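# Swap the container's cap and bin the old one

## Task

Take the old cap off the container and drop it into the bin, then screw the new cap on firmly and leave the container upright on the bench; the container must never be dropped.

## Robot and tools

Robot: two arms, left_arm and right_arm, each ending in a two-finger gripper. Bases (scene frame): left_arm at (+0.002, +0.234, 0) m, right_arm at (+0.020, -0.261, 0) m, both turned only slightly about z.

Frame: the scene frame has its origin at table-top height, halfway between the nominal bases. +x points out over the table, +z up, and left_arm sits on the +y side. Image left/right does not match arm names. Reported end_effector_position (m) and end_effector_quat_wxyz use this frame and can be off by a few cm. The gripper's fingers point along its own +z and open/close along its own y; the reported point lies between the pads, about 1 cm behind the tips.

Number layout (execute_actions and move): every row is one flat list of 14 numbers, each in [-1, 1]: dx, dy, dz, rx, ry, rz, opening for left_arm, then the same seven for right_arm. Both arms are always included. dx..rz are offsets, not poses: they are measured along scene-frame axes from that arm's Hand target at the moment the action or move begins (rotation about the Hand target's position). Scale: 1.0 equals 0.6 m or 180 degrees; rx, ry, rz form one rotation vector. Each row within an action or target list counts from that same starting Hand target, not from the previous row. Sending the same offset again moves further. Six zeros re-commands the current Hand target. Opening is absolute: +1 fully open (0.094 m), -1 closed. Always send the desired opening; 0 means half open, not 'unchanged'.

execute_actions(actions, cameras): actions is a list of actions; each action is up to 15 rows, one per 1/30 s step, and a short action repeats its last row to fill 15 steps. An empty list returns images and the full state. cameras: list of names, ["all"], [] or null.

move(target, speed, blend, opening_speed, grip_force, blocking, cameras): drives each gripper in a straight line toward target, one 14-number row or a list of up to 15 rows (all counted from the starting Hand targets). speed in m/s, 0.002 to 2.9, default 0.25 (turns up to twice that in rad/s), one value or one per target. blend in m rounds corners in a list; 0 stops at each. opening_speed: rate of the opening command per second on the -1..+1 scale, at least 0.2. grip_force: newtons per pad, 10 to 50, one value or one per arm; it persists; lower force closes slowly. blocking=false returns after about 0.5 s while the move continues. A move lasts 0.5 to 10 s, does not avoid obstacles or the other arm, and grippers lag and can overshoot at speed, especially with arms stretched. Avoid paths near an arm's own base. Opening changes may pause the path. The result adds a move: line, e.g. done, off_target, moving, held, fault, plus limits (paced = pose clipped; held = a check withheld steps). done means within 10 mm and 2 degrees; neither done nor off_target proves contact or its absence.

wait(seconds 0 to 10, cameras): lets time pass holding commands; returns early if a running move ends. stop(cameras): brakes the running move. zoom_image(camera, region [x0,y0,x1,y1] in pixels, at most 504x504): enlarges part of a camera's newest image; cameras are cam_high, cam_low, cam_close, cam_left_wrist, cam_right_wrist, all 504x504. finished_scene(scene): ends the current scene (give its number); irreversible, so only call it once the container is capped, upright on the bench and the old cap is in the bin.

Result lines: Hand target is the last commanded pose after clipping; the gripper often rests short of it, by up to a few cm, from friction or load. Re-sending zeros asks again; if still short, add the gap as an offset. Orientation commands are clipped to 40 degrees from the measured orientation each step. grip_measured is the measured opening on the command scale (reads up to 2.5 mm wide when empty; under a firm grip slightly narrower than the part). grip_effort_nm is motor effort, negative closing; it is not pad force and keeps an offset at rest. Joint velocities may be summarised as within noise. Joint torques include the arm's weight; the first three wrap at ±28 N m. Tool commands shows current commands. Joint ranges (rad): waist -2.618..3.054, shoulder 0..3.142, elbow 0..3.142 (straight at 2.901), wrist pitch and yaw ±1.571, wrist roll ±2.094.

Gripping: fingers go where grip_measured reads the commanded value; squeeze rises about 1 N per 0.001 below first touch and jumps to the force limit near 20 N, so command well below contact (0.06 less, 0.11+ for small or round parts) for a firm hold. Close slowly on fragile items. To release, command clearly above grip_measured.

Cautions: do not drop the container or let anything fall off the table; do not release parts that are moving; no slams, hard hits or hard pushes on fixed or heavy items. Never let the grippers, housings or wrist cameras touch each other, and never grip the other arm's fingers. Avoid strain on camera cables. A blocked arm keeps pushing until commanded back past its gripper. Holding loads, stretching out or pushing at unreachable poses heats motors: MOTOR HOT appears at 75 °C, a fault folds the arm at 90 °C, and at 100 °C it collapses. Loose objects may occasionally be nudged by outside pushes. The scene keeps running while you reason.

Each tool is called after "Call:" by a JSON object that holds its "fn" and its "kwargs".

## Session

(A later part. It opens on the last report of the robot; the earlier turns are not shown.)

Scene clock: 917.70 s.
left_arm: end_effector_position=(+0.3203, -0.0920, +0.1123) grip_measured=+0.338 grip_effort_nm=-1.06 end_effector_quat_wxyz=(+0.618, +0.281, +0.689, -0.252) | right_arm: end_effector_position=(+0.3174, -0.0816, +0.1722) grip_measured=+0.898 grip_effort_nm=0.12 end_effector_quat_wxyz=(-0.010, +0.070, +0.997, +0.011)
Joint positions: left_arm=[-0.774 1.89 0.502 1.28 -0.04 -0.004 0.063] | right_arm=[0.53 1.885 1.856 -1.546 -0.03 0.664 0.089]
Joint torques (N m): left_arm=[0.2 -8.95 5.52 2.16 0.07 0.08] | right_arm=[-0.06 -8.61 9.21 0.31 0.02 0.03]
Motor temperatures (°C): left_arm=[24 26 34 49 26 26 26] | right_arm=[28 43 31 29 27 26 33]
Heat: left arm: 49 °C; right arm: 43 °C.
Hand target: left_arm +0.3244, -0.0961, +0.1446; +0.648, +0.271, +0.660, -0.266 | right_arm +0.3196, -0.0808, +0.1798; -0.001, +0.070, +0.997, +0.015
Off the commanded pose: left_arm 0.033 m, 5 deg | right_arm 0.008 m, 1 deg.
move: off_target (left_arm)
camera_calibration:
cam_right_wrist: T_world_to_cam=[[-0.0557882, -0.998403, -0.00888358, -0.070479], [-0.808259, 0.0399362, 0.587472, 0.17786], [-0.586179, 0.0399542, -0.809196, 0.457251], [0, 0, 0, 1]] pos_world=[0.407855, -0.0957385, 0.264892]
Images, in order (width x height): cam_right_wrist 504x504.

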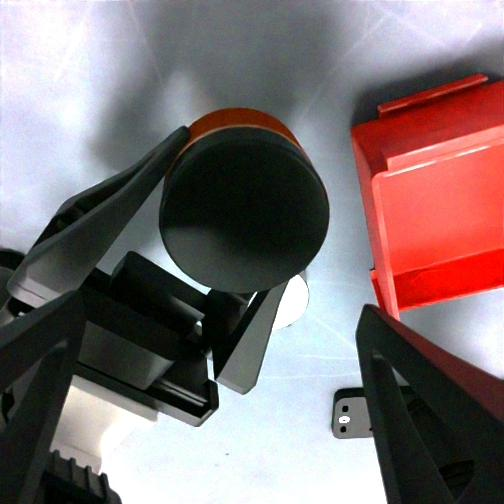

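Call:
{"fn": "execute_actions", "kwargs": {"actions": []}}

Scene clock: 981.93 s.
left_arm: end_effector_position=(+0.3203, -0.0920, +0.1121) grip_measured=+0.338 grip_effort_nm=-1.06 end_effector_quat_wxyz=(+0.618, +0.281, +0.689, -0.252) | right_arm: end_effector_position=(+0.3174, -0.0816, +0.1722) grip_measured=+0.898 grip_effort_nm=0.12 end_effector_quat_wxyz=(-0.010, +0.070, +0.997, +0.011)
Joint positions: left_arm=[-0.774 1.89 0.502 1.279 -0.04 -0.004 0.063] | right_arm=[0.53 1.885 1.856 -1.546 -0.03 0.664 0.089]
Joint velocities: within noise
Joint torques (N m): left_arm=[0.21 -8.96 5.52 2.17 0.07 0.08] | right_arm=[-0.03 -8.57 9.32 0.32 0.03 0.01]
Motor temperatures (°C): left_arm=[24 27 34 49 26 26 27] | right_arm=[28 42 32 29 27 26 32]
Heat: left arm: 49 °C; right arm: 42 °C.
Hand target: left_arm +0.3244, -0.0961, +0.1446; +0.648, +0.271, +0.660, -0.266 | right_arm +0.3196, -0.0808, +0.1798; -0.001, +0.070, +0.997, +0.015
Tool commands: left_gripper/opening=+0.2 right_gripper/opening=+0.9
Off the commanded pose: left_arm 0.033 m, 5 deg | right_arm 0.008 m, 1 deg.
camera_calibration:
cam_left_wrist: T_world_to_cam=[[-0.709064, -0.694763, 0.120555, 0.139398], [-0.508891, 0.38584, -0.769518, 0.307708], [0.488117, -0.606986, -0.627144, -0.0167601], [0, 0, 0, 1]] pos_world=[0.263613, -0.0320505, 0.209471]
cam_right_wrist: T_world_to_cam=[[-0.0557882, -0.998403, -0.00888358, -0.070479], [-0.808259, 0.0399362, 0.587472, 0.17786], [-0.586179, 0.0399542, -0.809196, 0.457251], [0, 0, 0, 1]] pos_world=[0.407855, -0.0957385, 0.264892]

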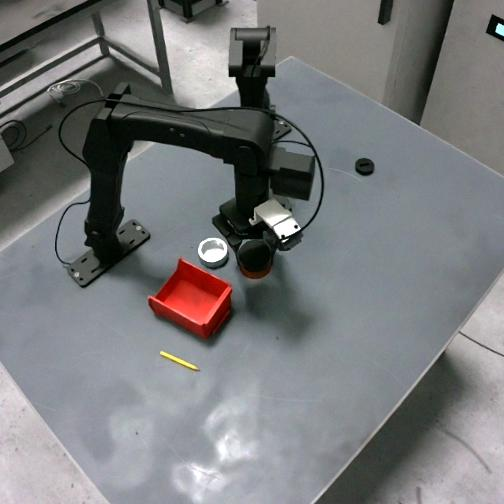

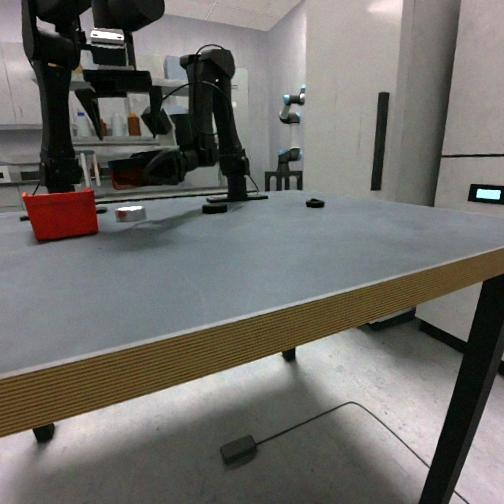

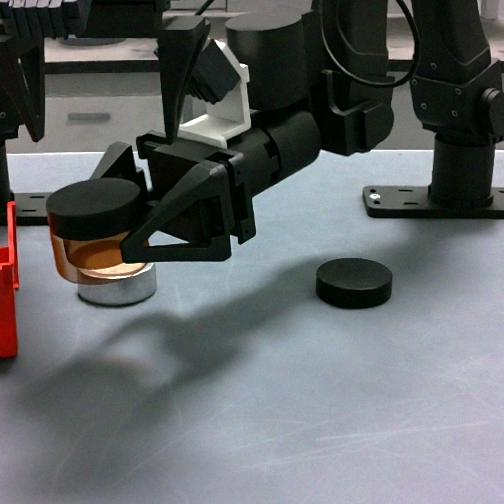

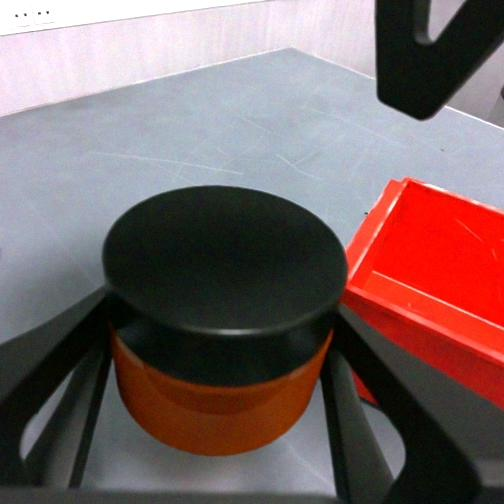

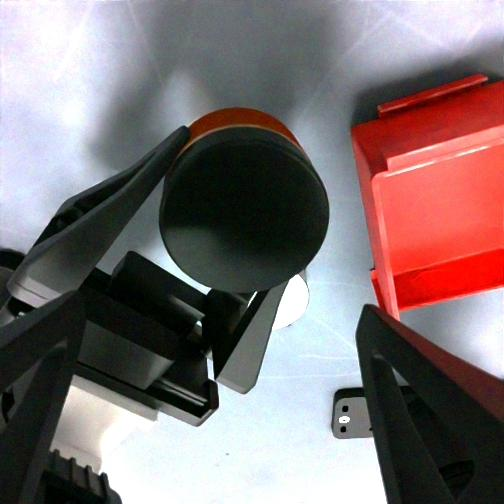

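Call:
{"fn": "zoom_image", "kwargs": {"camera": "cam_close", "region": [20, 140, 220, 320]}}

Scaled by 2.520 from the camera's 504x504 image, which has a finer 720x720 frame.

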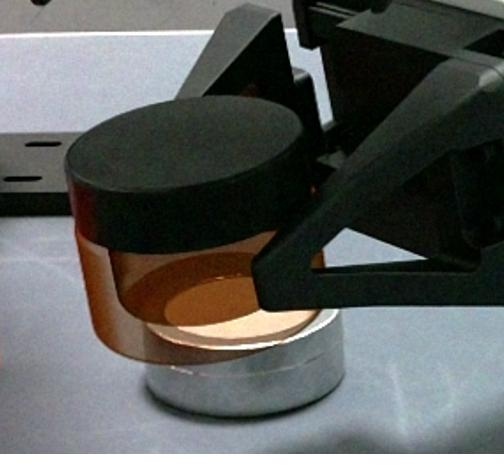

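Call:
{"fn": "move", "kwargs": {"target": [0,0,0,-0.0234,-0.0237,0,0.2,0,0,0,0,0,0,0.9], "speed": 0.08, "cameras": ["cam_close","cam_left_wrist"]}}

Scene clock: 1025.43 s.
left_arm: end_effector_position=(+0.3220, -0.0938, +0.1287) grip_measured=+0.338 grip_effort_nm=-1.06 end_effector_quat_wxyz=(+0.660, +0.264, +0.649, -0.271) | right_arm: end_effector_position=(+0.3174, -0.0816, +0.1722) grip_measured=+0.898 grip_effort_nm=0.12 end_effector_quat_wxyz=(-0.010, +0.070, +0.997, +0.011)
Joint positions: left_arm=[-0.774 1.971 0.502 1.487 -0.04 -0.003 0.063] | right_arm=[0.53 1.885 1.856 -1.546 -0.03 0.664 0.089]
Joint torques (N m): left_arm=[0.21 -5.45 4.72 2.48 0.07 0.1] | right_arm=[0.03 -8.77 9.36 0.35 0.05 0.01]
Heat: left arm: 49 °C; right arm: 42 °C.
Hand target: left_arm +0.3244, -0.0961, +0.1446; +0.682, +0.257, +0.625, -0.280 | right_arm +0.3196, -0.0808, +0.1798; -0.001, +0.070, +0.997, +0.015
Off the commanded pose: left_arm 0.016 m, 4 deg | right_arm 0.008 m, 1 deg.
move: off_target (left_arm)
camera_calibration:
cam_left_wrist: T_world_to_cam=[[-0.71977, -0.683683, 0.120452, 0.141861], [-0.437605, 0.312138, -0.843251, 0.301694], [0.538919, -0.659657, -0.523851, -0.0429285], [0, 0, 0, 1]] pos_world=[0.257265, -0.0255002, 0.214828]
Images, in order (width x height): cam_close 504x504, cam_left_wrist 504x504.

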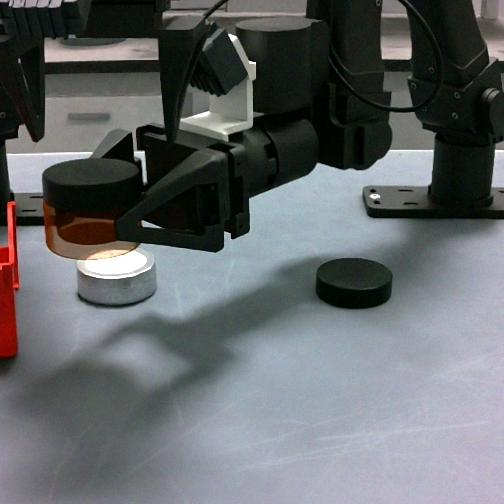

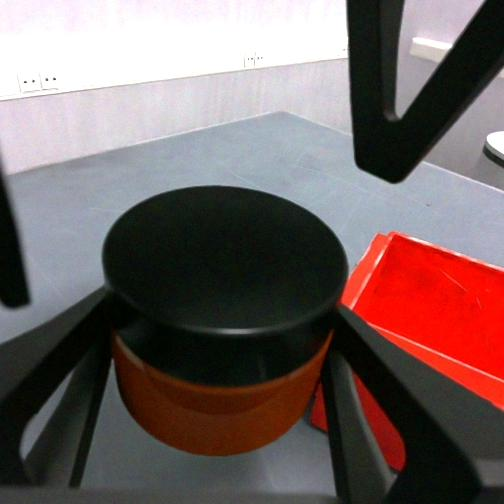

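Call:
{"fn": "zoom_image", "kwargs": {"camera": "cam_close", "region": [20, 120, 220, 320]}}

Call:
{"fn": "zoom_image", "kwargs": {"camera": "cam_left_wrist", "region": [60, 160, 380, 480]}}

Scaled by 2.520 from the camera's 504x504 image, which has a finer 720x720 frame.

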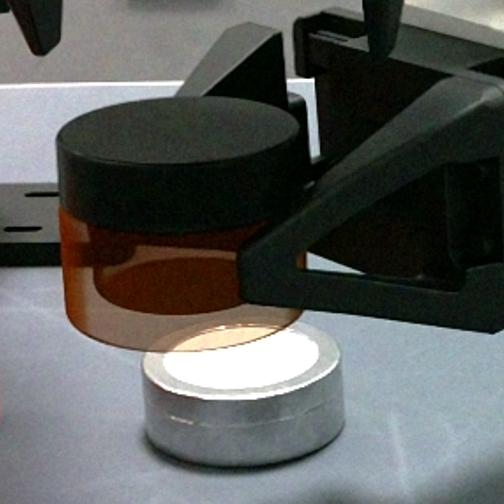

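Scaled by 1.575 from the camera's 504x504 image, which has a finer 720x720 frame.

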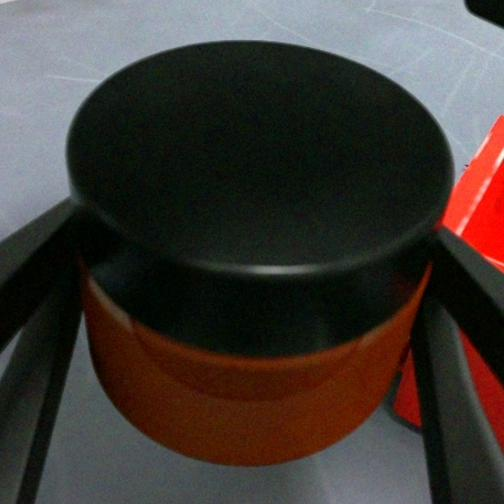

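Call:
{"fn": "move", "kwargs": {"target": [0,0,0,0,0,0,0.2,0,0,0,0,0,-0.4,0.9], "speed": 0.4, "cameras": ["cam_right_wrist"]}}

Scene clock: 1074.33 s.
left_arm: end_effector_position=(+0.3220, -0.0938, +0.1287) grip_measured=+0.338 grip_effort_nm=-1.06 end_effector_quat_wxyz=(+0.660, +0.264, +0.649, -0.271) | right_arm: end_effector_position=(+0.3186, -0.0796, +0.1722) grip_measured=+0.898 grip_effort_nm=0.12 end_effector_quat_wxyz=(-0.006, +0.642, +0.767, +0.005)
Joint positions: left_arm=[-0.774 1.971 0.502 1.487 -0.04 -0.003 0.063] | right_arm=[0.542 1.885 1.856 -1.538 -0.014 1.931 0.089]
Joint torques (N m): left_arm=[0.2 -5.42 4.74 2.47 0.07 0.1] | right_arm=[0.57 -9.94 7.46 0.43 0.21 0.06]
Motor temperatures (°C): left_arm=[24 28 33 54 26 26 28] | right_arm=[28 42 32 29 27 26 32]
Heat: left arm: 54 °C; right arm: 42 °C.
Hand target: left_arm +0.3244, -0.0961, +0.1446; +0.682, +0.257, +0.625, -0.280 | right_arm +0.3196, -0.0809, +0.1798; +0.008, +0.643, +0.766, +0.013
Off the commanded pose: left_arm 0.016 m, 4 deg | right_arm 0.008 m, 2 deg.
move: off_target (left_arm)
camera_calibration:
cam_right_wrist: T_world_to_cam=[[-0.966169, -0.257581, 0.0130128, 0.276972], [-0.201868, 0.786671, 0.583437, 0.0456951], [-0.160519, 0.561072, -0.812054, 0.364134], [0, 0, 0, 1]] pos_world=[0.335277, -0.168909, 0.265432]
Images, in order (width x height): cam_right_wrist 504x504.

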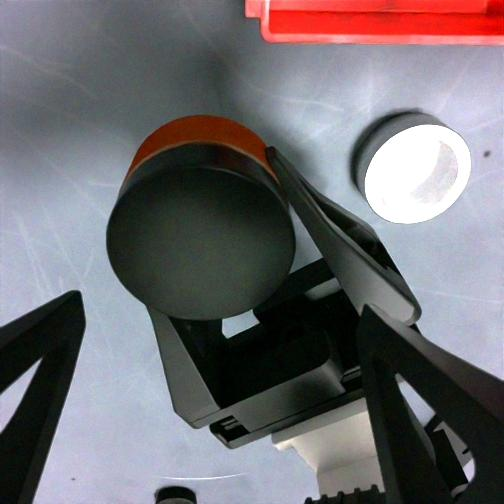

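Call:
{"fn": "move", "kwargs": {"target": [0,0,0,0,0,0,0.2,0.0187,-0.0142,-0.008,0,0,0,0.9], "speed": 0.1, "cameras": ["cam_right_wrist"]}}

Scene clock: 1101.00 s.
left_arm: end_effector_position=(+0.3220, -0.0938, +0.1287) grip_measured=+0.338 grip_effort_nm=-1.06 end_effector_quat_wxyz=(+0.660, +0.264, +0.649, -0.271) | right_arm: end_effector_position=(+0.3266, -0.0865, +0.1722) grip_measured=+0.898 grip_effort_nm=0.12 end_effector_quat_wxyz=(-0.003, +0.644, +0.765, +0.011)
Joint positions: left_arm=[-0.774 1.971 0.502 1.487 -0.04 -0.003 0.063] | right_arm=[0.513 1.885 1.856 -1.524 -0.013 1.906 0.089]
Joint torques (N m): left_arm=[0.18 -5.44 4.72 2.47 0.07 0.1] | right_arm=[-0.27 -8.54 7.98 0.48 0.2 -0.03]
Motor temperatures (°C): left_arm=[24 27 33 55 26 26 28] | right_arm=[28 42 32 29 27 26 31]
Heat: left arm: 55 °C; right arm: 42 °C.
Hand target: left_arm +0.3244, -0.0961, +0.1446; +0.682, +0.257, +0.625, -0.280 | right_arm +0.3308, -0.0894, +0.1750; +0.008, +0.643, +0.766, +0.013
Off the commanded pose: left_arm 0.016 m, 4 deg | right_arm 0.006 m, 1 deg.
move: off_target (left_arm)
camera_calibration:
cam_right_wrist: T_world_to_cam=[[-0.967223, -0.253929, -0.000437873, 0.28582], [-0.20609, 0.783994, 0.58556, 0.053526], [-0.148348, 0.566457, -0.810629, 0.365674], [0, 0, 0, 1]] pos_world=[0.34173, -0.176525, 0.265208]
Images, in order (width x height): cam_right_wrist 504x504.

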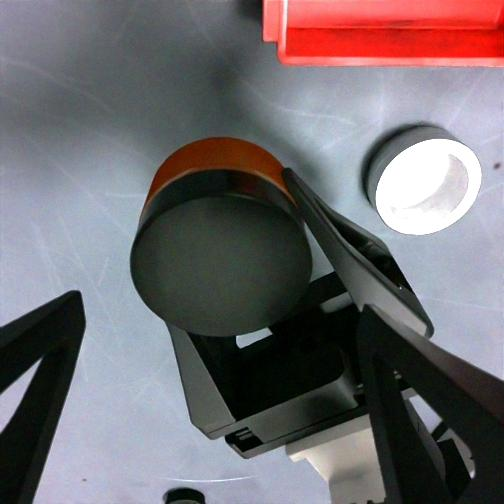

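Call:
{"fn": "move", "kwargs": {"target": [0,0,0,0,0,0,0.2,0.004,-0.0035,-0.055,0,0,0,0.9], "speed": 0.08, "cameras": ["cam_right_wrist","cam_left_wrist"]}}

Scene clock: 1127.67 s.
left_arm: end_effector_position=(+0.3216, -0.0944, +0.1237) grip_measured=+0.338 grip_effort_nm=-1.06 end_effector_quat_wxyz=(+0.656, +0.268, +0.652, -0.269) | right_arm: end_effector_position=(+0.3347, -0.0848, +0.1407) grip_measured=+0.898 grip_effort_nm=0.12 end_effector_quat_wxyz=(+0.000, +0.642, +0.766, +0.017)
Joint positions: left_arm=[-0.774 1.98 0.502 1.483 -0.036 0.001 0.063] | right_arm=[0.507 1.885 1.73 -1.385 -0.013 1.897 0.089]
Joint torques (N m): left_arm=[0.2 -6.05 4.63 2.53 0.03 0.05] | right_arm=[-0.59 -9.74 5.55 0.46 0.19 -0.08]
Motor temperatures (°C): left_arm=[24 27 33 55 26 26 28] | right_arm=[28 42 32 29 27 26 31]
Heat: left arm: 55 °C; right arm: 42 °C.
Hand target: left_arm +0.3244, -0.0961, +0.1445; +0.682, +0.257, +0.625, -0.280 | right_arm +0.3332, -0.0915, +0.1420; +0.008, +0.643, +0.766, +0.013
Off the commanded pose: left_arm 0.021 m, 5 deg | right_arm 0.007 m, 1 deg.
move: off_target (left_arm)
camera_calibration:
cam_left_wrist: T_world_to_cam=[[-0.721567, -0.68244, 0.116694, 0.142995], [-0.441923, 0.32424, -0.836405, 0.299152], [0.532959, -0.655092, -0.535546, -0.0418155], [0, 0, 0, 1]] pos_world=[0.257668, -0.0268048, 0.211132]
cam_right_wrist: T_world_to_cam=[[-0.966479, -0.256419, -0.0129629, 0.295391], [-0.214859, 0.780128, 0.587568, 0.0745691], [-0.140551, 0.570657, -0.809071, 0.337882], [0, 0, 0, 1]] pos_world=[0.349, -0.175244, 0.233386]
Images, in order (width x height): cam_left_wrist 504x504, cam_right_wrist 504x504.

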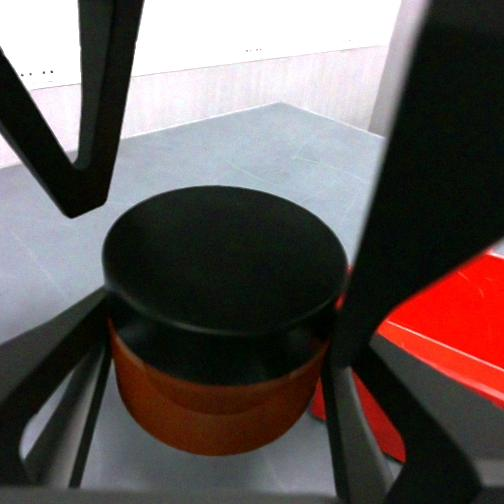

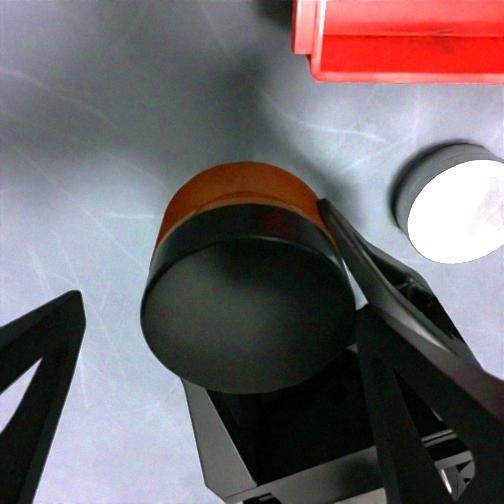

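Call:
{"fn": "zoom_image", "kwargs": {"camera": "cam_left_wrist", "region": [240, 200, 480, 440]}}

Scaled by 2.100 from the camera's 504x504 image, which has a finer 720x720 frame.

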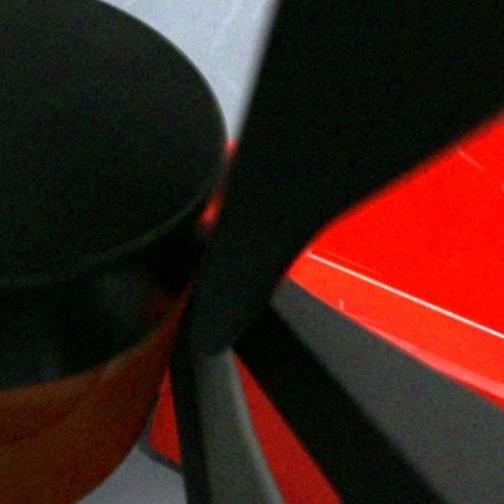

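Call:
{"fn": "move", "kwargs": {"target": [0,0,0,0,0,0,0.2,-0.0083,-0.0075,0.0267,0,0,0.0556,0.75], "speed": 0.1, "cameras": ["cam_left_wrist","cam_right_wrist"]}}

Scene clock: 1262.70 s.
left_arm: end_effector_position=(+0.3216, -0.0944, +0.1252) grip_measured=+0.338 grip_effort_nm=-1.06 end_effector_quat_wxyz=(+0.658, +0.267, +0.651, -0.270) | right_arm: end_effector_position=(+0.3271, -0.0914, +0.1447) grip_measured=+0.752 grip_effort_nm=-0.11 end_effector_quat_wxyz=(-0.005, +0.573, +0.819, +0.005)
Joint positions: left_arm=[-0.774 1.98 0.502 1.488 -0.036 0.001 0.063] | right_arm=[0.501 1.872 1.73 -1.423 -0.013 1.716 0.082]
Joint torques (N m): left_arm=[0.2 -6.02 4.68 2.47 0.03 0.05] | right_arm=[-0.64 -10.45 8.7 0.25 0.13 -0.04]
Motor temperatures (°C): left_arm=[24 27 33 58 26 26 28] | right_arm=[28 43 31 29 27 26 30]
Heat: left arm: 58 °C; right arm: 43 °C.
Hand target: left_arm +0.3244, -0.0961, +0.1445; +0.682, +0.257, +0.625, -0.280 | right_arm +0.3283, -0.0961, +0.1581; +0.007, +0.574, +0.819, +0.014
Off the commanded pose: left_arm 0.020 m, 4 deg | right_arm 0.014 m, 2 deg.
move: off_target (left_arm, right_arm)
camera_calibration:
cam_left_wrist: T_world_to_cam=[[-0.722006, -0.681991, 0.116597, 0.142951], [-0.438577, 0.320786, -0.839492, 0.29933], [0.535123, -0.657255, -0.530715, -0.0425608], [0, 0, 0, 1]] pos_world=[0.257266, -0.0265026, 0.212029]
cam_right_wrist: T_world_to_cam=[[-0.907035, -0.42095, 0.009451, 0.248669], [-0.337282, 0.739823, 0.582153, 0.112842], [-0.252049, 0.524846, -0.813024, 0.376707], [0, 0, 0, 1]] pos_world=[0.35856, -0.176519, 0.23823]
Images, in order (width x height): cam_left_wrist 504x504, cam_right_wrist 504x504.

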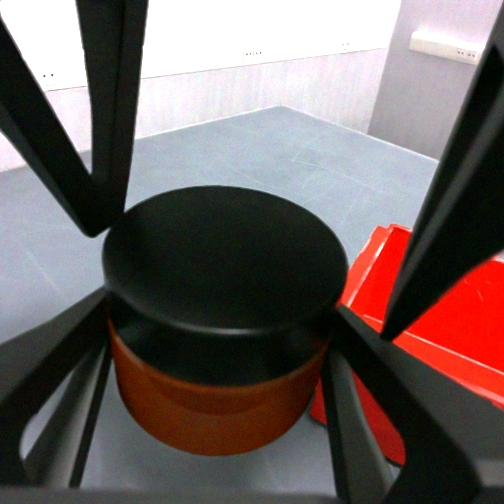

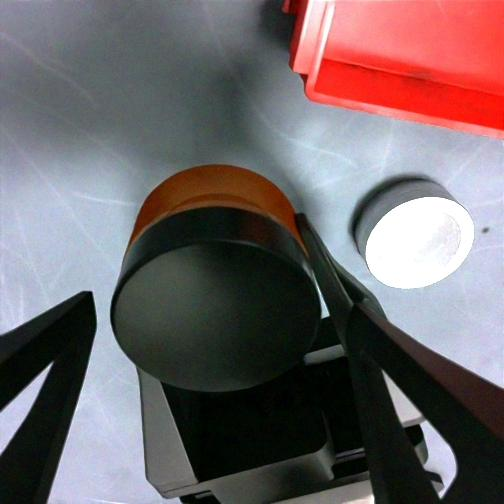

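Call:
{"fn": "move", "kwargs": {"target": [0,0,0,0,0,0,0.2,0.002,0.004,-0.035,0,0,0,0.75], "speed": 0.06, "cameras": ["cam_left_wrist","cam_right_wrist"]}}

Scene clock: 1281.50 s.
left_arm: end_effector_position=(+0.3216, -0.0943, +0.1195) grip_measured=+0.338 grip_effort_nm=-1.06 end_effector_quat_wxyz=(+0.651, +0.271, +0.657, -0.266) | right_arm: end_effector_position=(+0.3299, -0.0901, +0.1364) grip_measured=+0.752 grip_effort_nm=-0.11 end_effector_quat_wxyz=(-0.001, +0.573, +0.819, +0.012)
Joint positions: left_arm=[-0.774 1.98 0.502 1.466 -0.036 0.004 0.063] | right_arm=[0.5 1.866 1.689 -1.373 -0.013 1.715 0.082]
Joint torques (N m): left_arm=[0.23 -6.11 4.57 2.68 0.03 0.02] | right_arm=[-0.23 -9.87 5.14 0.57 0.15 -0.03]
Motor temperatures (°C): left_arm=[24 27 33 58 26 26 28] | right_arm=[28 42 31 28 27 26 30]
Heat: left arm: 58 °C; right arm: 42 °C.
Hand target: left_arm +0.3244, -0.0961, +0.1445; +0.682, +0.257, +0.625, -0.280 | right_arm +0.3295, -0.0935, +0.1371; +0.007, +0.573, +0.819, +0.014
Off the commanded pose: left_arm 0.025 m, 6 deg | right_arm 0.004 m, 1 deg.
move: off_target (left_arm)
camera_calibration:
cam_left_wrist: T_world_to_cam=[[-0.72048, -0.684054, 0.113925, 0.143249], [-0.449884, 0.336033, -0.827458, 0.298202], [0.527743, -0.64742, -0.54985, -0.0399993], [0, 0, 0, 1]] pos_world=[0.258473, -0.0281123, 0.208436]
cam_right_wrist: T_world_to_cam=[[-0.907081, -0.420911, -0.00618291, 0.254019], [-0.345269, 0.735505, 0.582942, 0.119838], [-0.240819, 0.53091, -0.81249, 0.366767], [0, 0, 0, 1]] pos_world=[0.360116, -0.175942, 0.229706]
Images, in order (width x height): cam_left_wrist 504x504, cam_right_wrist 504x504.

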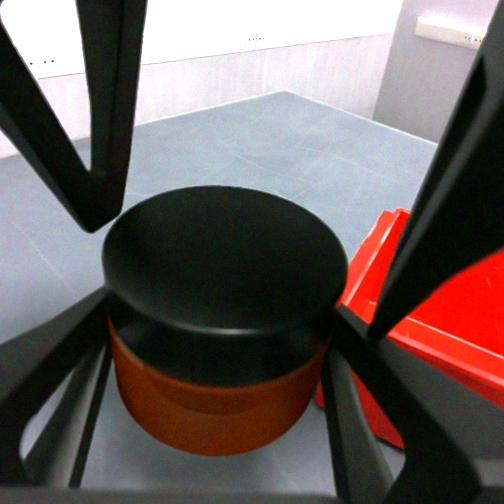

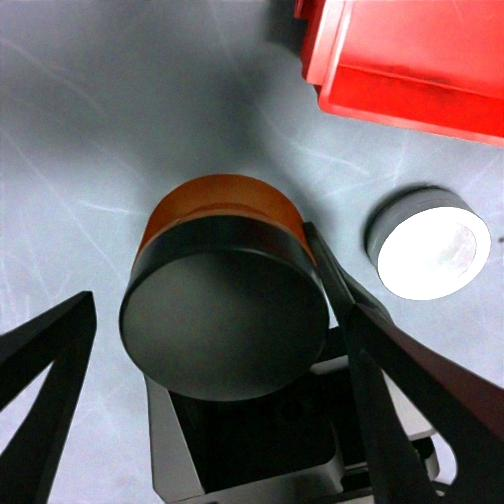

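Call:
{"fn": "move", "kwargs": {"target": [0,0,0,0,0,0,0.2,0,0,0.025,0,0,0.0667,0.65], "speed": 0.08, "cameras": ["cam_left_wrist","cam_right_wrist"]}}

Scene clock: 1352.73 s.
left_arm: end_effector_position=(+0.3215, -0.0944, +0.1252) grip_measured=+0.338 grip_effort_nm=-1.06 end_effector_quat_wxyz=(+0.658, +0.268, +0.650, -0.269) | right_arm: end_effector_position=(+0.3266, -0.0919, +0.1408) grip_measured=+0.652 grip_effort_nm=-0.11 end_effector_quat_wxyz=(-0.004, +0.485, +0.875, +0.006)
Joint positions: left_arm=[-0.774 1.98 0.502 1.488 -0.036 0.004 0.063] | right_arm=[0.5 1.866 1.706 -1.404 -0.013 1.508 0.078]
Joint torques (N m): left_arm=[0.21 -6.02 4.67 2.47 0.03 0.01] | right_arm=[-0.49 -9.43 9.58 0.32 0.06 -0.01]
Motor temperatures (°C): left_arm=[24 27 33 61 26 26 28] | right_arm=[28 40 31 29 27 26 30]
Heat: left arm: 61 °C; right arm: 40 °C.
Hand target: left_arm +0.3244, -0.0961, +0.1445; +0.682, +0.257, +0.625, -0.280 | right_arm +0.3294, -0.0935, +0.1521; +0.006, +0.485, +0.875, +0.015
Off the commanded pose: left_arm 0.020 m, 4 deg | right_arm 0.012 m, 1 deg.
move: off_target (left_arm, right_arm)
camera_calibration:
cam_left_wrist: T_world_to_cam=[[-0.722469, -0.681945, 0.113969, 0.143347], [-0.436872, 0.322495, -0.839726, 0.298962], [0.535893, -0.656466, -0.530916, -0.04272], [0, 0, 0, 1]] pos_world=[0.257065, -0.0267034, 0.212028]
cam_right_wrist: T_world_to_cam=[[-0.800685, -0.599065, 0.0049675, 0.197618], [-0.485262, 0.653398, 0.581026, 0.155867], [-0.351319, 0.462808, -0.81387, 0.400398], [0, 0, 0, 1]] pos_world=[0.374534, -0.168765, 0.234327]
Images, in order (width x height): cam_left_wrist 504x504, cam_right_wrist 504x504.

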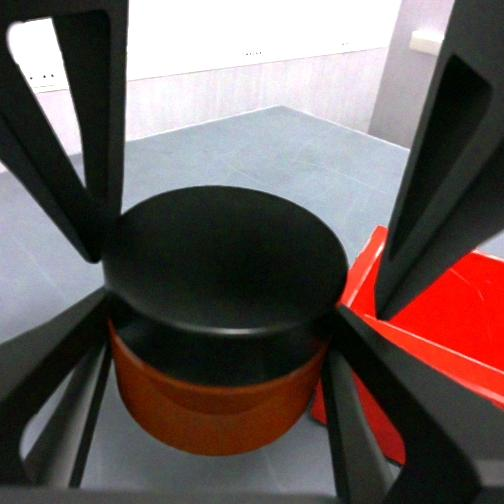

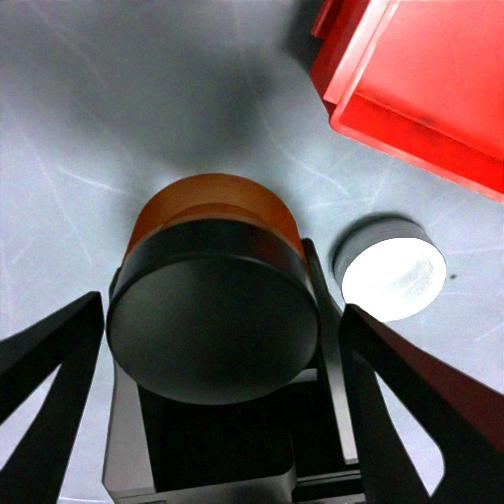

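Call:
{"fn": "move", "kwargs": {"target": [0,0,0,0,0,0,0.2,0.003,0,0,0,0,0,0.2], "speed": 0.05, "opening_speed": 0.5, "cameras": ["cam_left_wrist","cam_right_wrist"]}}

Scene clock: 1386.70 s.
left_arm: end_effector_position=(+0.3214, -0.0945, +0.1258) grip_measured=+0.338 grip_effort_nm=-1.06 end_effector_quat_wxyz=(+0.659, +0.268, +0.649, -0.270) | right_arm: end_effector_position=(+0.3285, -0.0908, +0.1433) grip_measured=+0.354 grip_effort_nm=-1.02 end_effector_quat_wxyz=(-0.001, +0.484, +0.875, +0.010)
Joint positions: left_arm=[-0.774 1.98 0.502 1.491 -0.035 0.004 0.063] | right_arm=[0.5 1.866 1.716 -1.404 -0.013 1.505 0.064]
Joint torques (N m): left_arm=[0.23 -6.02 4.67 2.44 0.02 0.02] | right_arm=[-0.79 -8.83 9.16 0.27 0.08 -0.03]
Motor temperatures (°C): left_arm=[24 27 33 60 26 26 28] | right_arm=[28 40 31 29 27 26 30]
Heat: left arm: 60 °C; right arm: 40 °C.
Hand target: left_arm +0.3244, -0.0961, +0.1445; +0.682, +0.257, +0.625, -0.280 | right_arm +0.3312, -0.0935, +0.1520; +0.006, +0.485, +0.875, +0.014
Off the commanded pose: left_arm 0.019 m, 4 deg | right_arm 0.010 m, 1 deg.
move: off_target (left_arm)
camera_calibration:
cam_left_wrist: T_world_to_cam=[[-0.723455, -0.680902, 0.113952, 0.14351], [-0.434997, 0.321418, -0.841111, 0.298961], [0.536088, -0.658075, -0.528722, -0.0428929], [0, 0, 0, 1]] pos_world=[0.256864, -0.0266018, 0.212427]
cam_right_wrist: T_world_to_cam=[[-0.799084, -0.601202, -0.004551, 0.200336], [-0.49193, 0.649457, 0.579836, 0.156661], [-0.345643, 0.465577, -0.81472, 0.401171], [0, 0, 0, 1]] pos_world=[0.375813, -0.168079, 0.236916]
Images, in order (width x height): cam_left_wrist 504x504, cam_right_wrist 504x504.

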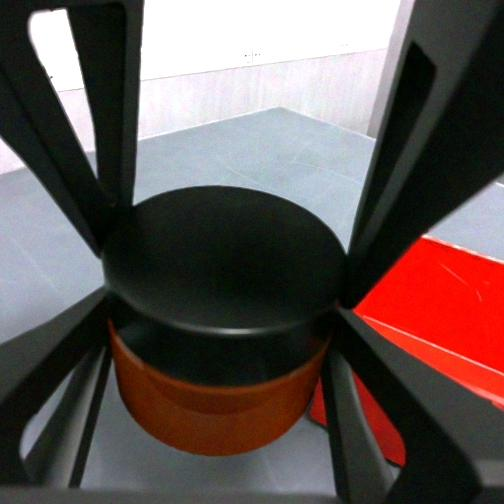

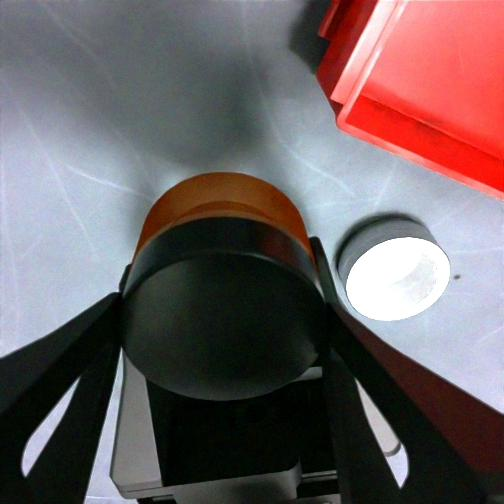

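Call:
{"fn": "move", "kwargs": {"target": [0,0,0,0,0,0,0.2,0,0,0,0,0,0.0556,0.2], "speed": 0.12}}

Call:
{"fn": "move", "kwargs": {"target": [0,0,0,0,0,0,0.2,0,0,0,0,0,0.0556,0.2], "speed": 0.12, "cameras": ["cam_left_wrist"]}}

Scene clock: 1400.70 s.
left_arm: end_effector_position=(+0.3251, -0.0907, +0.1259) grip_measured=+0.338 grip_effort_nm=-1.06 end_effector_quat_wxyz=(+0.665, +0.264, +0.651, -0.254) | right_arm: end_effector_position=(+0.3325, -0.0879, +0.1435) grip_measured=+0.354 grip_effort_nm=-1.02 end_effector_quat_wxyz=(-0.003, +0.451, +0.892, +0.024)
Joint positions: left_arm=[-0.774 1.98 0.502 1.491 -0.064 0.021 0.063] | right_arm=[0.492 1.866 1.716 -1.385 -0.033 1.424 0.064]
Joint torques (N m): left_arm=[0.23 -6.08 4.67 2.42 0.32 -0.16] | right_arm=[-0.21 -9.01 9.57 0.11 0.22 -0.99]
Motor temperatures (°C): left_arm=[24 27 33 59 26 26 28] | right_arm=[28 40 32 29 27 26 31]
Heat: left arm: 59 °C; right arm: 40 °C.
Hand target: left_arm +0.3244, -0.0961, +0.1445; +0.682, +0.257, +0.625, -0.280 | right_arm +0.3313, -0.0937, +0.1520; +0.004, +0.407, +0.913, +0.015
Off the commanded pose: left_arm 0.019 m, 5 deg | right_arm 0.010 m, 6 deg.
move: off_target (left_arm, right_arm)

Scene clock: 1402.17 s.
left_arm: end_effector_position=(+0.3265, -0.0891, +0.1277) grip_measured=+0.338 grip_effort_nm=-1.06 end_effector_quat_wxyz=(+0.669, +0.259, +0.650, -0.251) | right_arm: end_effector_position=(+0.3371, -0.0888, +0.1450) grip_measured=+0.354 grip_effort_nm=-1.02 end_effector_quat_wxyz=(+0.004, +0.377, +0.926, +0.030)
Joint positions: left_arm=[-0.774 1.98 0.502 1.499 -0.076 0.022 0.063] | right_arm=[0.484 1.866 1.721 -1.375 -0.033 1.253 0.064]
Joint torques (N m): left_arm=[0.21 -6.09 4.67 2.35 0.42 -0.18] | right_arm=[0.38 -8.87 9.2 0.07 0.14 -1.07]
Motor temperatures (°C): left_arm=[24 27 33 58 26 26 28] | right_arm=[28 40 32 29 27 26 31]
Heat: left arm: 58 °C; right arm: 40 °C.
Hand target: left_arm +0.3244, -0.0961, +0.1446; +0.682, +0.257, +0.625, -0.280 | right_arm +0.3313, -0.0935, +0.1521; +0.003, +0.325, +0.945, +0.015
Off the commanded pose: left_arm 0.018 m, 5 deg | right_arm 0.010 m, 7 deg.
move: off_target (left_arm, right_arm)
camera_calibration:
cam_left_wrist: T_world_to_cam=[[-0.696124, -0.711341, 0.0969773, 0.141257], [-0.433753, 0.30909, -0.846358, 0.300266], [0.572074, -0.631234, -0.523712, -0.0510118], [0, 0, 0, 1]] pos_world=[0.257756, -0.024528, 0.213718]
Images, in order (width x height): cam_left_wrist 504x504.

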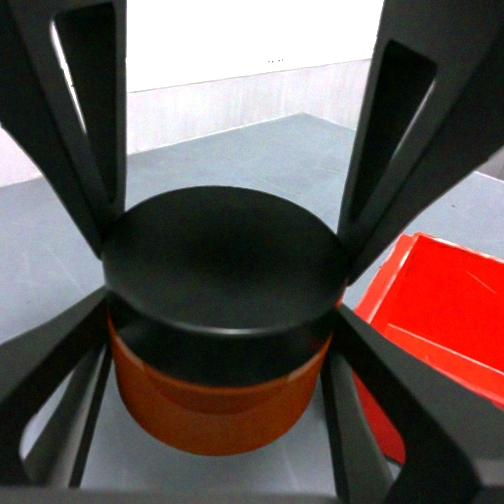

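Call:
{"fn": "zoom_image", "kwargs": {"camera": "cam_left_wrist", "region": [60, 160, 380, 480]}}

Call:
{"fn": "move", "kwargs": {"target": [0,0,0,0,0,0,0.2,0,0,0,0,0,0.0556,0.2], "speed": 0.12, "cameras": ["cam_left_wrist"]}}

Call:
{"fn": "zoom_image", "kwargs": {"camera": "cam_left_wrist", "region": [60, 160, 380, 480]}}

Scaled by 1.575 from the camera's 504x504 image, which has a finer 720x720 frame.

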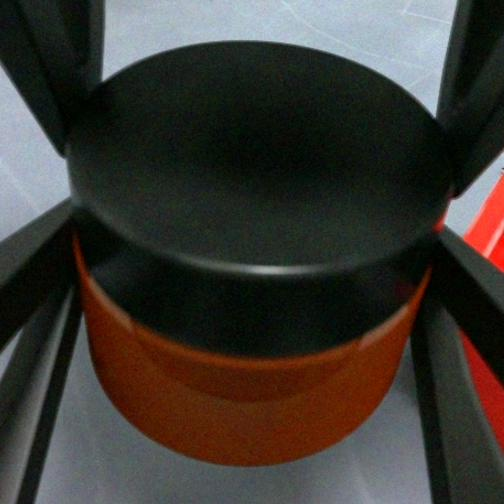

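Scene clock: 1415.00 s.
left_arm: end_effector_position=(+0.3267, -0.0889, +0.1281) grip_measured=+0.338 grip_effort_nm=-1.06 end_effector_quat_wxyz=(+0.670, +0.258, +0.650, -0.251) | right_arm: end_effector_position=(+0.3385, -0.0884, +0.1457) grip_measured=+0.351 grip_effort_nm=-1.02 end_effector_quat_wxyz=(+0.006, +0.298, +0.954, +0.034)
Joint positions: left_arm=[-0.774 1.98 0.502 1.5 -0.078 0.022 0.063] | right_arm=[0.48 1.866 1.724 -1.372 -0.039 1.08 0.063]
Joint torques (N m): left_arm=[0.23 -6.11 4.66 2.33 0.44 -0.17] | right_arm=[0.44 -8.59 9.37 -0.01 0.17 -1.12]
Motor temperatures (°C): left_arm=[24 27 32 56 26 26 28] | right_arm=[28 40 32 28 27 27 32]
Heat: left arm: 56 °C; right arm: 40 °C.
Hand target: left_arm +0.3244, -0.0961, +0.1445; +0.682, +0.257, +0.625, -0.280 | right_arm +0.3313, -0.0936, +0.1521; +0.002, +0.242, +0.970, +0.015
Off the commanded pose: left_arm 0.018 m, 5 deg | right_arm 0.011 m, 7 deg.
move: off_target (left_arm, right_arm)
camera_calibration:
cam_left_wrist: T_world_to_cam=[[-0.695076, -0.712342, 0.0971507, 0.141047], [-0.433434, 0.307393, -0.847139, 0.300416], [0.573589, -0.630934, -0.522415, -0.0514416], [0, 0, 0, 1]] pos_world=[0.257756, -0.0243283, 0.213918]
Images, in order (width x height): cam_left_wrist 504x504.

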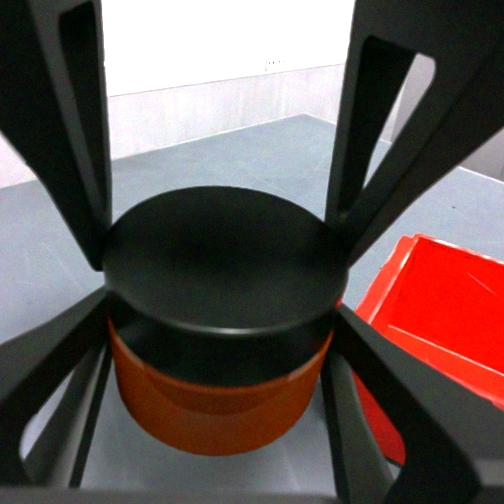

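Scaled by 1.575 from the camera's 504x504 image, which has a finer 720x720 frame.

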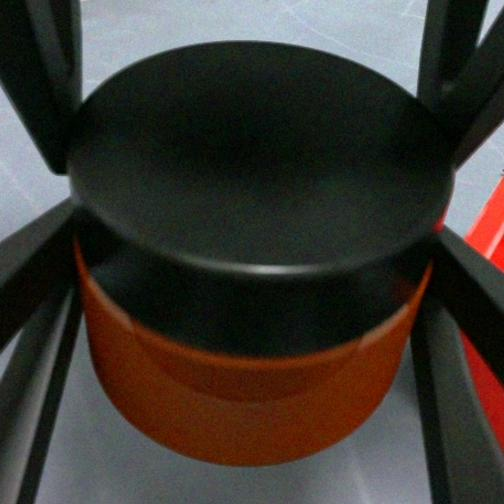

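Call:
{"fn": "zoom_image", "kwargs": {"camera": "cam_left_wrist", "region": [190, 370, 270, 470]}}

Call:
{"fn": "zoom_image", "kwargs": {"camera": "cam_left_wrist", "region": [90, 170, 230, 310]}}

Scaled by 5.040 from the camera's 504x504 image, which has a finer 720x720 frame.

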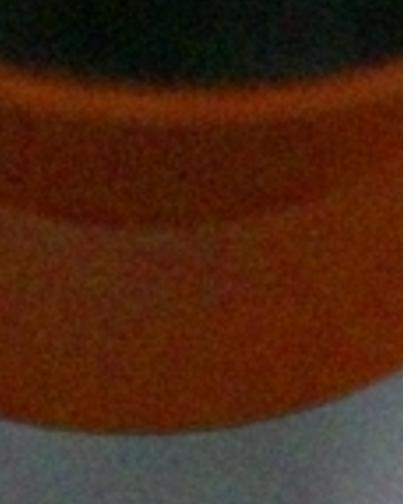

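Scaled by 3.600 from the camera's 504x504 image, which has a finer 720x720 frame.

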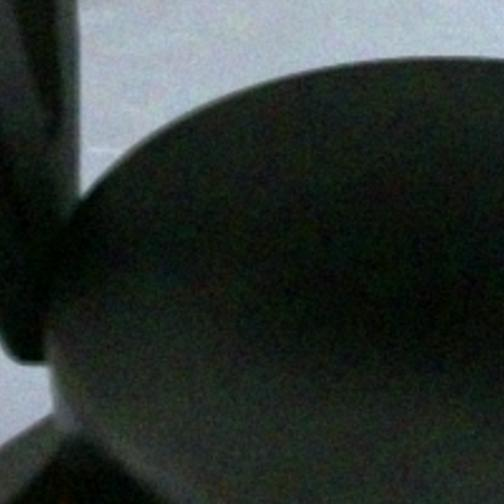

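Call:
{"fn": "move", "kwargs": {"target": [0,0,0,0,0,0,0.2,0,0,0,0,0,0.0667,0.2], "speed": 0.12, "cameras": ["cam_left_wrist"]}}

Call:
{"fn": "zoom_image", "kwargs": {"camera": "cam_left_wrist", "region": [190, 370, 270, 470]}}

Scene clock: 1451.00 s.
left_arm: end_effector_position=(+0.3258, -0.0899, +0.1292) grip_measured=+0.338 grip_effort_nm=-1.06 end_effector_quat_wxyz=(+0.670, +0.261, +0.647, -0.254) | right_arm: end_effector_position=(+0.3401, -0.0888, +0.1473) grip_measured=+0.346 grip_effort_nm=-1.02 end_effector_quat_wxyz=(+0.014, +0.182, +0.983, +0.033)
Joint positions: left_arm=[-0.774 1.98 0.502 1.504 -0.07 0.023 0.063] | right_arm=[0.479 1.866 1.73 -1.372 -0.035 0.842 0.063]
Joint torques (N m): left_arm=[0.23 -6.05 4.68 2.29 0.36 -0.2] | right_arm=[0.35 -8.24 9.57 -0.06 0.08 -0.87]
Motor temperatures (°C): left_arm=[24 27 32 55 26 26 28] | right_arm=[28 40 32 28 27 28 32]
Heat: left arm: 55 °C; right arm: 40 °C.
Hand target: left_arm +0.3244, -0.0961, +0.1445; +0.682, +0.257, +0.625, -0.280 | right_arm +0.3313, -0.0935, +0.1521; +0.000, +0.139, +0.990, +0.016
Off the commanded pose: left_arm 0.017 m, 4 deg | right_arm 0.011 m, 6 deg.
move: off_target (left_arm, right_arm)
camera_calibration:
cam_left_wrist: T_world_to_cam=[[-0.700922, -0.706755, 0.0959456, 0.14211], [-0.427796, 0.30895, -0.849436, 0.299833], [0.5707, -0.636433, -0.518897, -0.050951], [0, 0, 0, 1]] pos_world=[0.256953, -0.024623, 0.214616]
Images, in order (width x height): cam_left_wrist 504x504.

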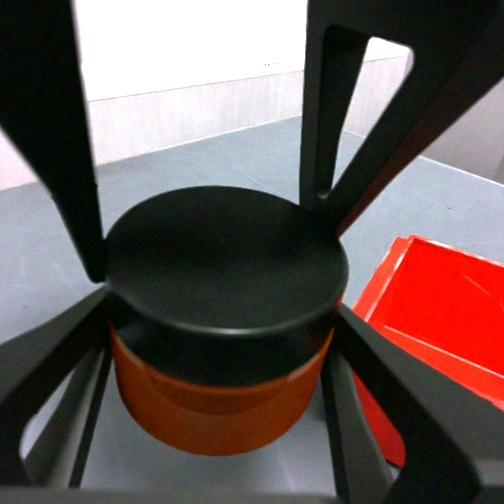

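Scaled by 5.040 from the camera's 504x504 image, which has a finer 720x720 frame.

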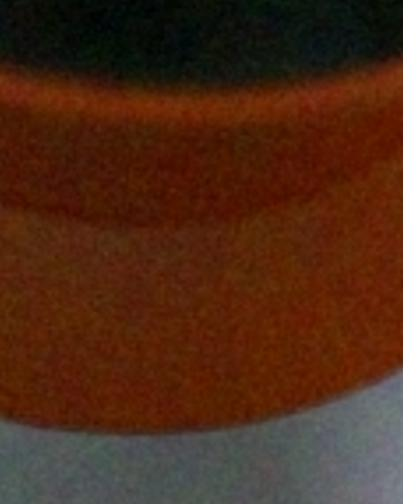

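Call:
{"fn": "move", "kwargs": {"target": [[0,0,0,0,0,0,0.2,0,0,0,0,0,-0.035,0.65],[0,0,0,0,0,0,0.2,0,0,0,0,0,-0.2556,0.65]], "speed": 0.2, "cameras": ["cam_left_wrist","cam_right_wrist"]}}

Scene clock: 1546.43 s.
left_arm: end_effector_position=(+0.3221, -0.0937, +0.1292) grip_measured=+0.338 grip_effort_nm=-1.06 end_effector_quat_wxyz=(+0.665, +0.266, +0.645, -0.267) | right_arm: end_effector_position=(+0.3277, -0.0935, +0.1468) grip_measured=+0.648 grip_effort_nm=0.12 end_effector_quat_wxyz=(-0.008, +0.514, +0.858, +0.011)
Joint positions: left_arm=[-0.774 1.98 0.502 1.504 -0.041 0.011 0.063] | right_arm=[0.488 1.866 1.73 -1.424 -0.025 1.563 0.077]
Joint torques (N m): left_arm=[0.24 -5.97 4.72 2.31 0.08 -0.06] | right_arm=[0.5 -8.87 8.31 0.43 0.2 0.08]
Motor temperatures (°C): left_arm=[24 27 32 57 26 26 28] | right_arm=[28 39 32 28 27 28 33]
Heat: left arm: 57 °C; right arm: 39 °C.
Hand target: left_arm +0.3244, -0.0961, +0.1445; +0.682, +0.257, +0.625, -0.280 | right_arm +0.3313, -0.0936, +0.1521; +0.006, +0.515, +0.857, +0.014
Off the commanded pose: left_arm 0.016 m, 3 deg | right_arm 0.006 m, 2 deg.
move: off_target (left_arm)
camera_calibration:
cam_left_wrist: T_world_to_cam=[[-0.720744, -0.684851, 0.107275, 0.143864], [-0.425221, 0.314572, -0.848665, 0.298979], [0.547463, -0.657285, -0.517939, -0.0459127], [0, 0, 0, 1]] pos_world=[0.255957, -0.0257026, 0.21452]
cam_right_wrist: T_world_to_cam=[[-0.839196, -0.543827, 0.00137476, 0.215827], [-0.437875, 0.677192, 0.591335, 0.139218], [-0.322515, 0.495644, -0.806425, 0.399068], [0, 0, 0, 1]] pos_world=[0.370786, -0.174701, 0.239197]
Images, in order (width x height): cam_left_wrist 504x504, cam_right_wrist 504x504.

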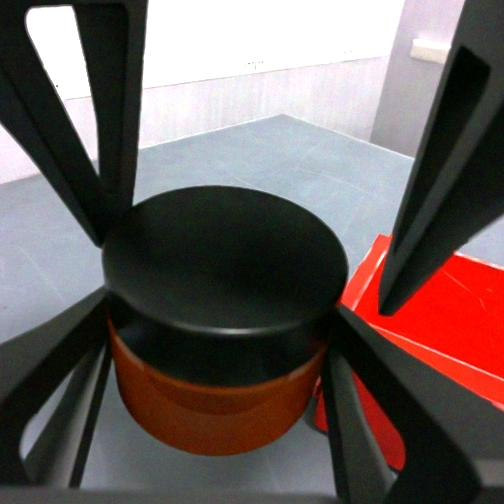

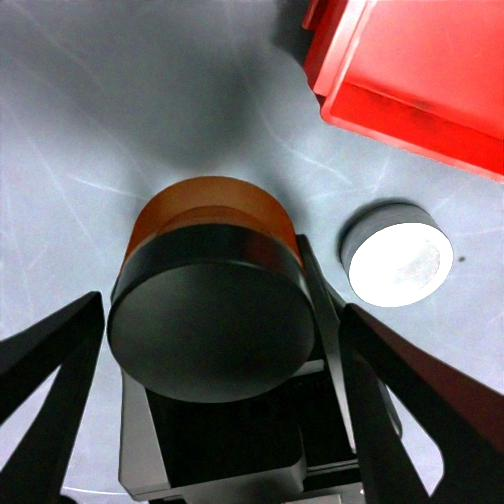

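Call:
{"fn": "move", "kwargs": {"target": [[0,0,0,0,0,0,0.2,0.003,0.0117,-0.01,0,0,0,0.65],[0,0,0,0,0,0,0.2,0.003,0.0117,-0.01,0,0,0,0.2]], "speed": 0.06, "cameras": ["cam_left_wrist","cam_right_wrist"]}}

Scene clock: 1564.77 s.
left_arm: end_effector_position=(+0.3222, -0.0937, +0.1292) grip_measured=+0.338 grip_effort_nm=-1.06 end_effector_quat_wxyz=(+0.665, +0.266, +0.645, -0.268) | right_arm: end_effector_position=(+0.3289, -0.0869, +0.1469) grip_measured=+0.354 grip_effort_nm=-1.02 end_effector_quat_wxyz=(-0.004, +0.514, +0.857, +0.018)
Joint positions: left_arm=[-0.774 1.98 0.502 1.504 -0.041 0.009 0.063] | right_arm=[0.504 1.866 1.73 -1.408 -0.024 1.579 0.064]
Joint torques (N m): left_arm=[0.21 -5.97 4.74 2.31 0.09 -0.05] | right_arm=[0.57 -7.53 8.03 0.49 0.17 0.05]
Motor temperatures (°C): left_arm=[24 27 32 57 26 26 28] | right_arm=[28 39 32 28 27 28 32]
Heat: left arm: 57 °C; right arm: 39 °C.
Hand target: left_arm +0.3244, -0.0961, +0.1445; +0.682, +0.257, +0.625, -0.280 | right_arm +0.3331, -0.0866, +0.1461; +0.006, +0.515, +0.857, +0.014
Off the commanded pose: left_arm 0.016 m, 3 deg | right_arm 0.004 m, 1 deg.
move: off_target (left_arm)
camera_calibration:
cam_left_wrist: T_world_to_cam=[[-0.720382, -0.685047, 0.108443, 0.143657], [-0.426053, 0.313701, -0.848569, 0.299161], [0.547292, -0.657496, -0.517851, -0.0458819], [0, 0, 0, 1]] pos_world=[0.256057, -0.0256024, 0.21452]
cam_right_wrist: T_world_to_cam=[[-0.839529, -0.543113, -0.0148199, 0.222905], [-0.446074, 0.673443, 0.589485, 0.137817], [-0.310177, 0.5015, -0.807643, 0.392767], [0, 0, 0, 1]] pos_world=[0.370439, -0.168722, 0.239278]
Images, in order (width x height): cam_left_wrist 504x504, cam_right_wrist 504x504.

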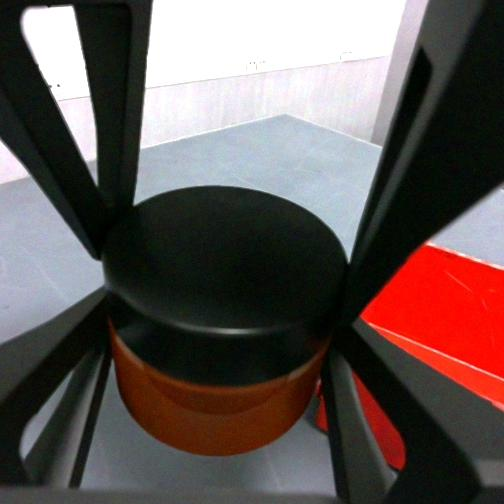

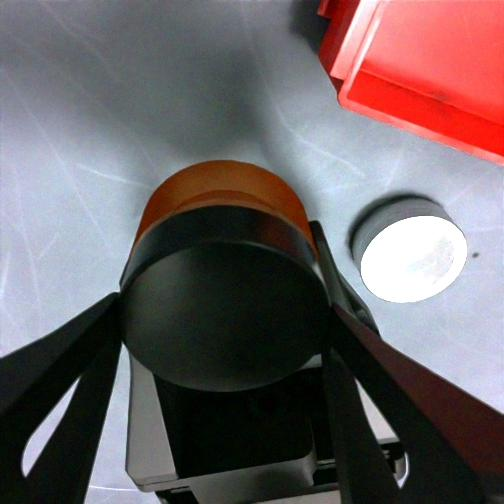

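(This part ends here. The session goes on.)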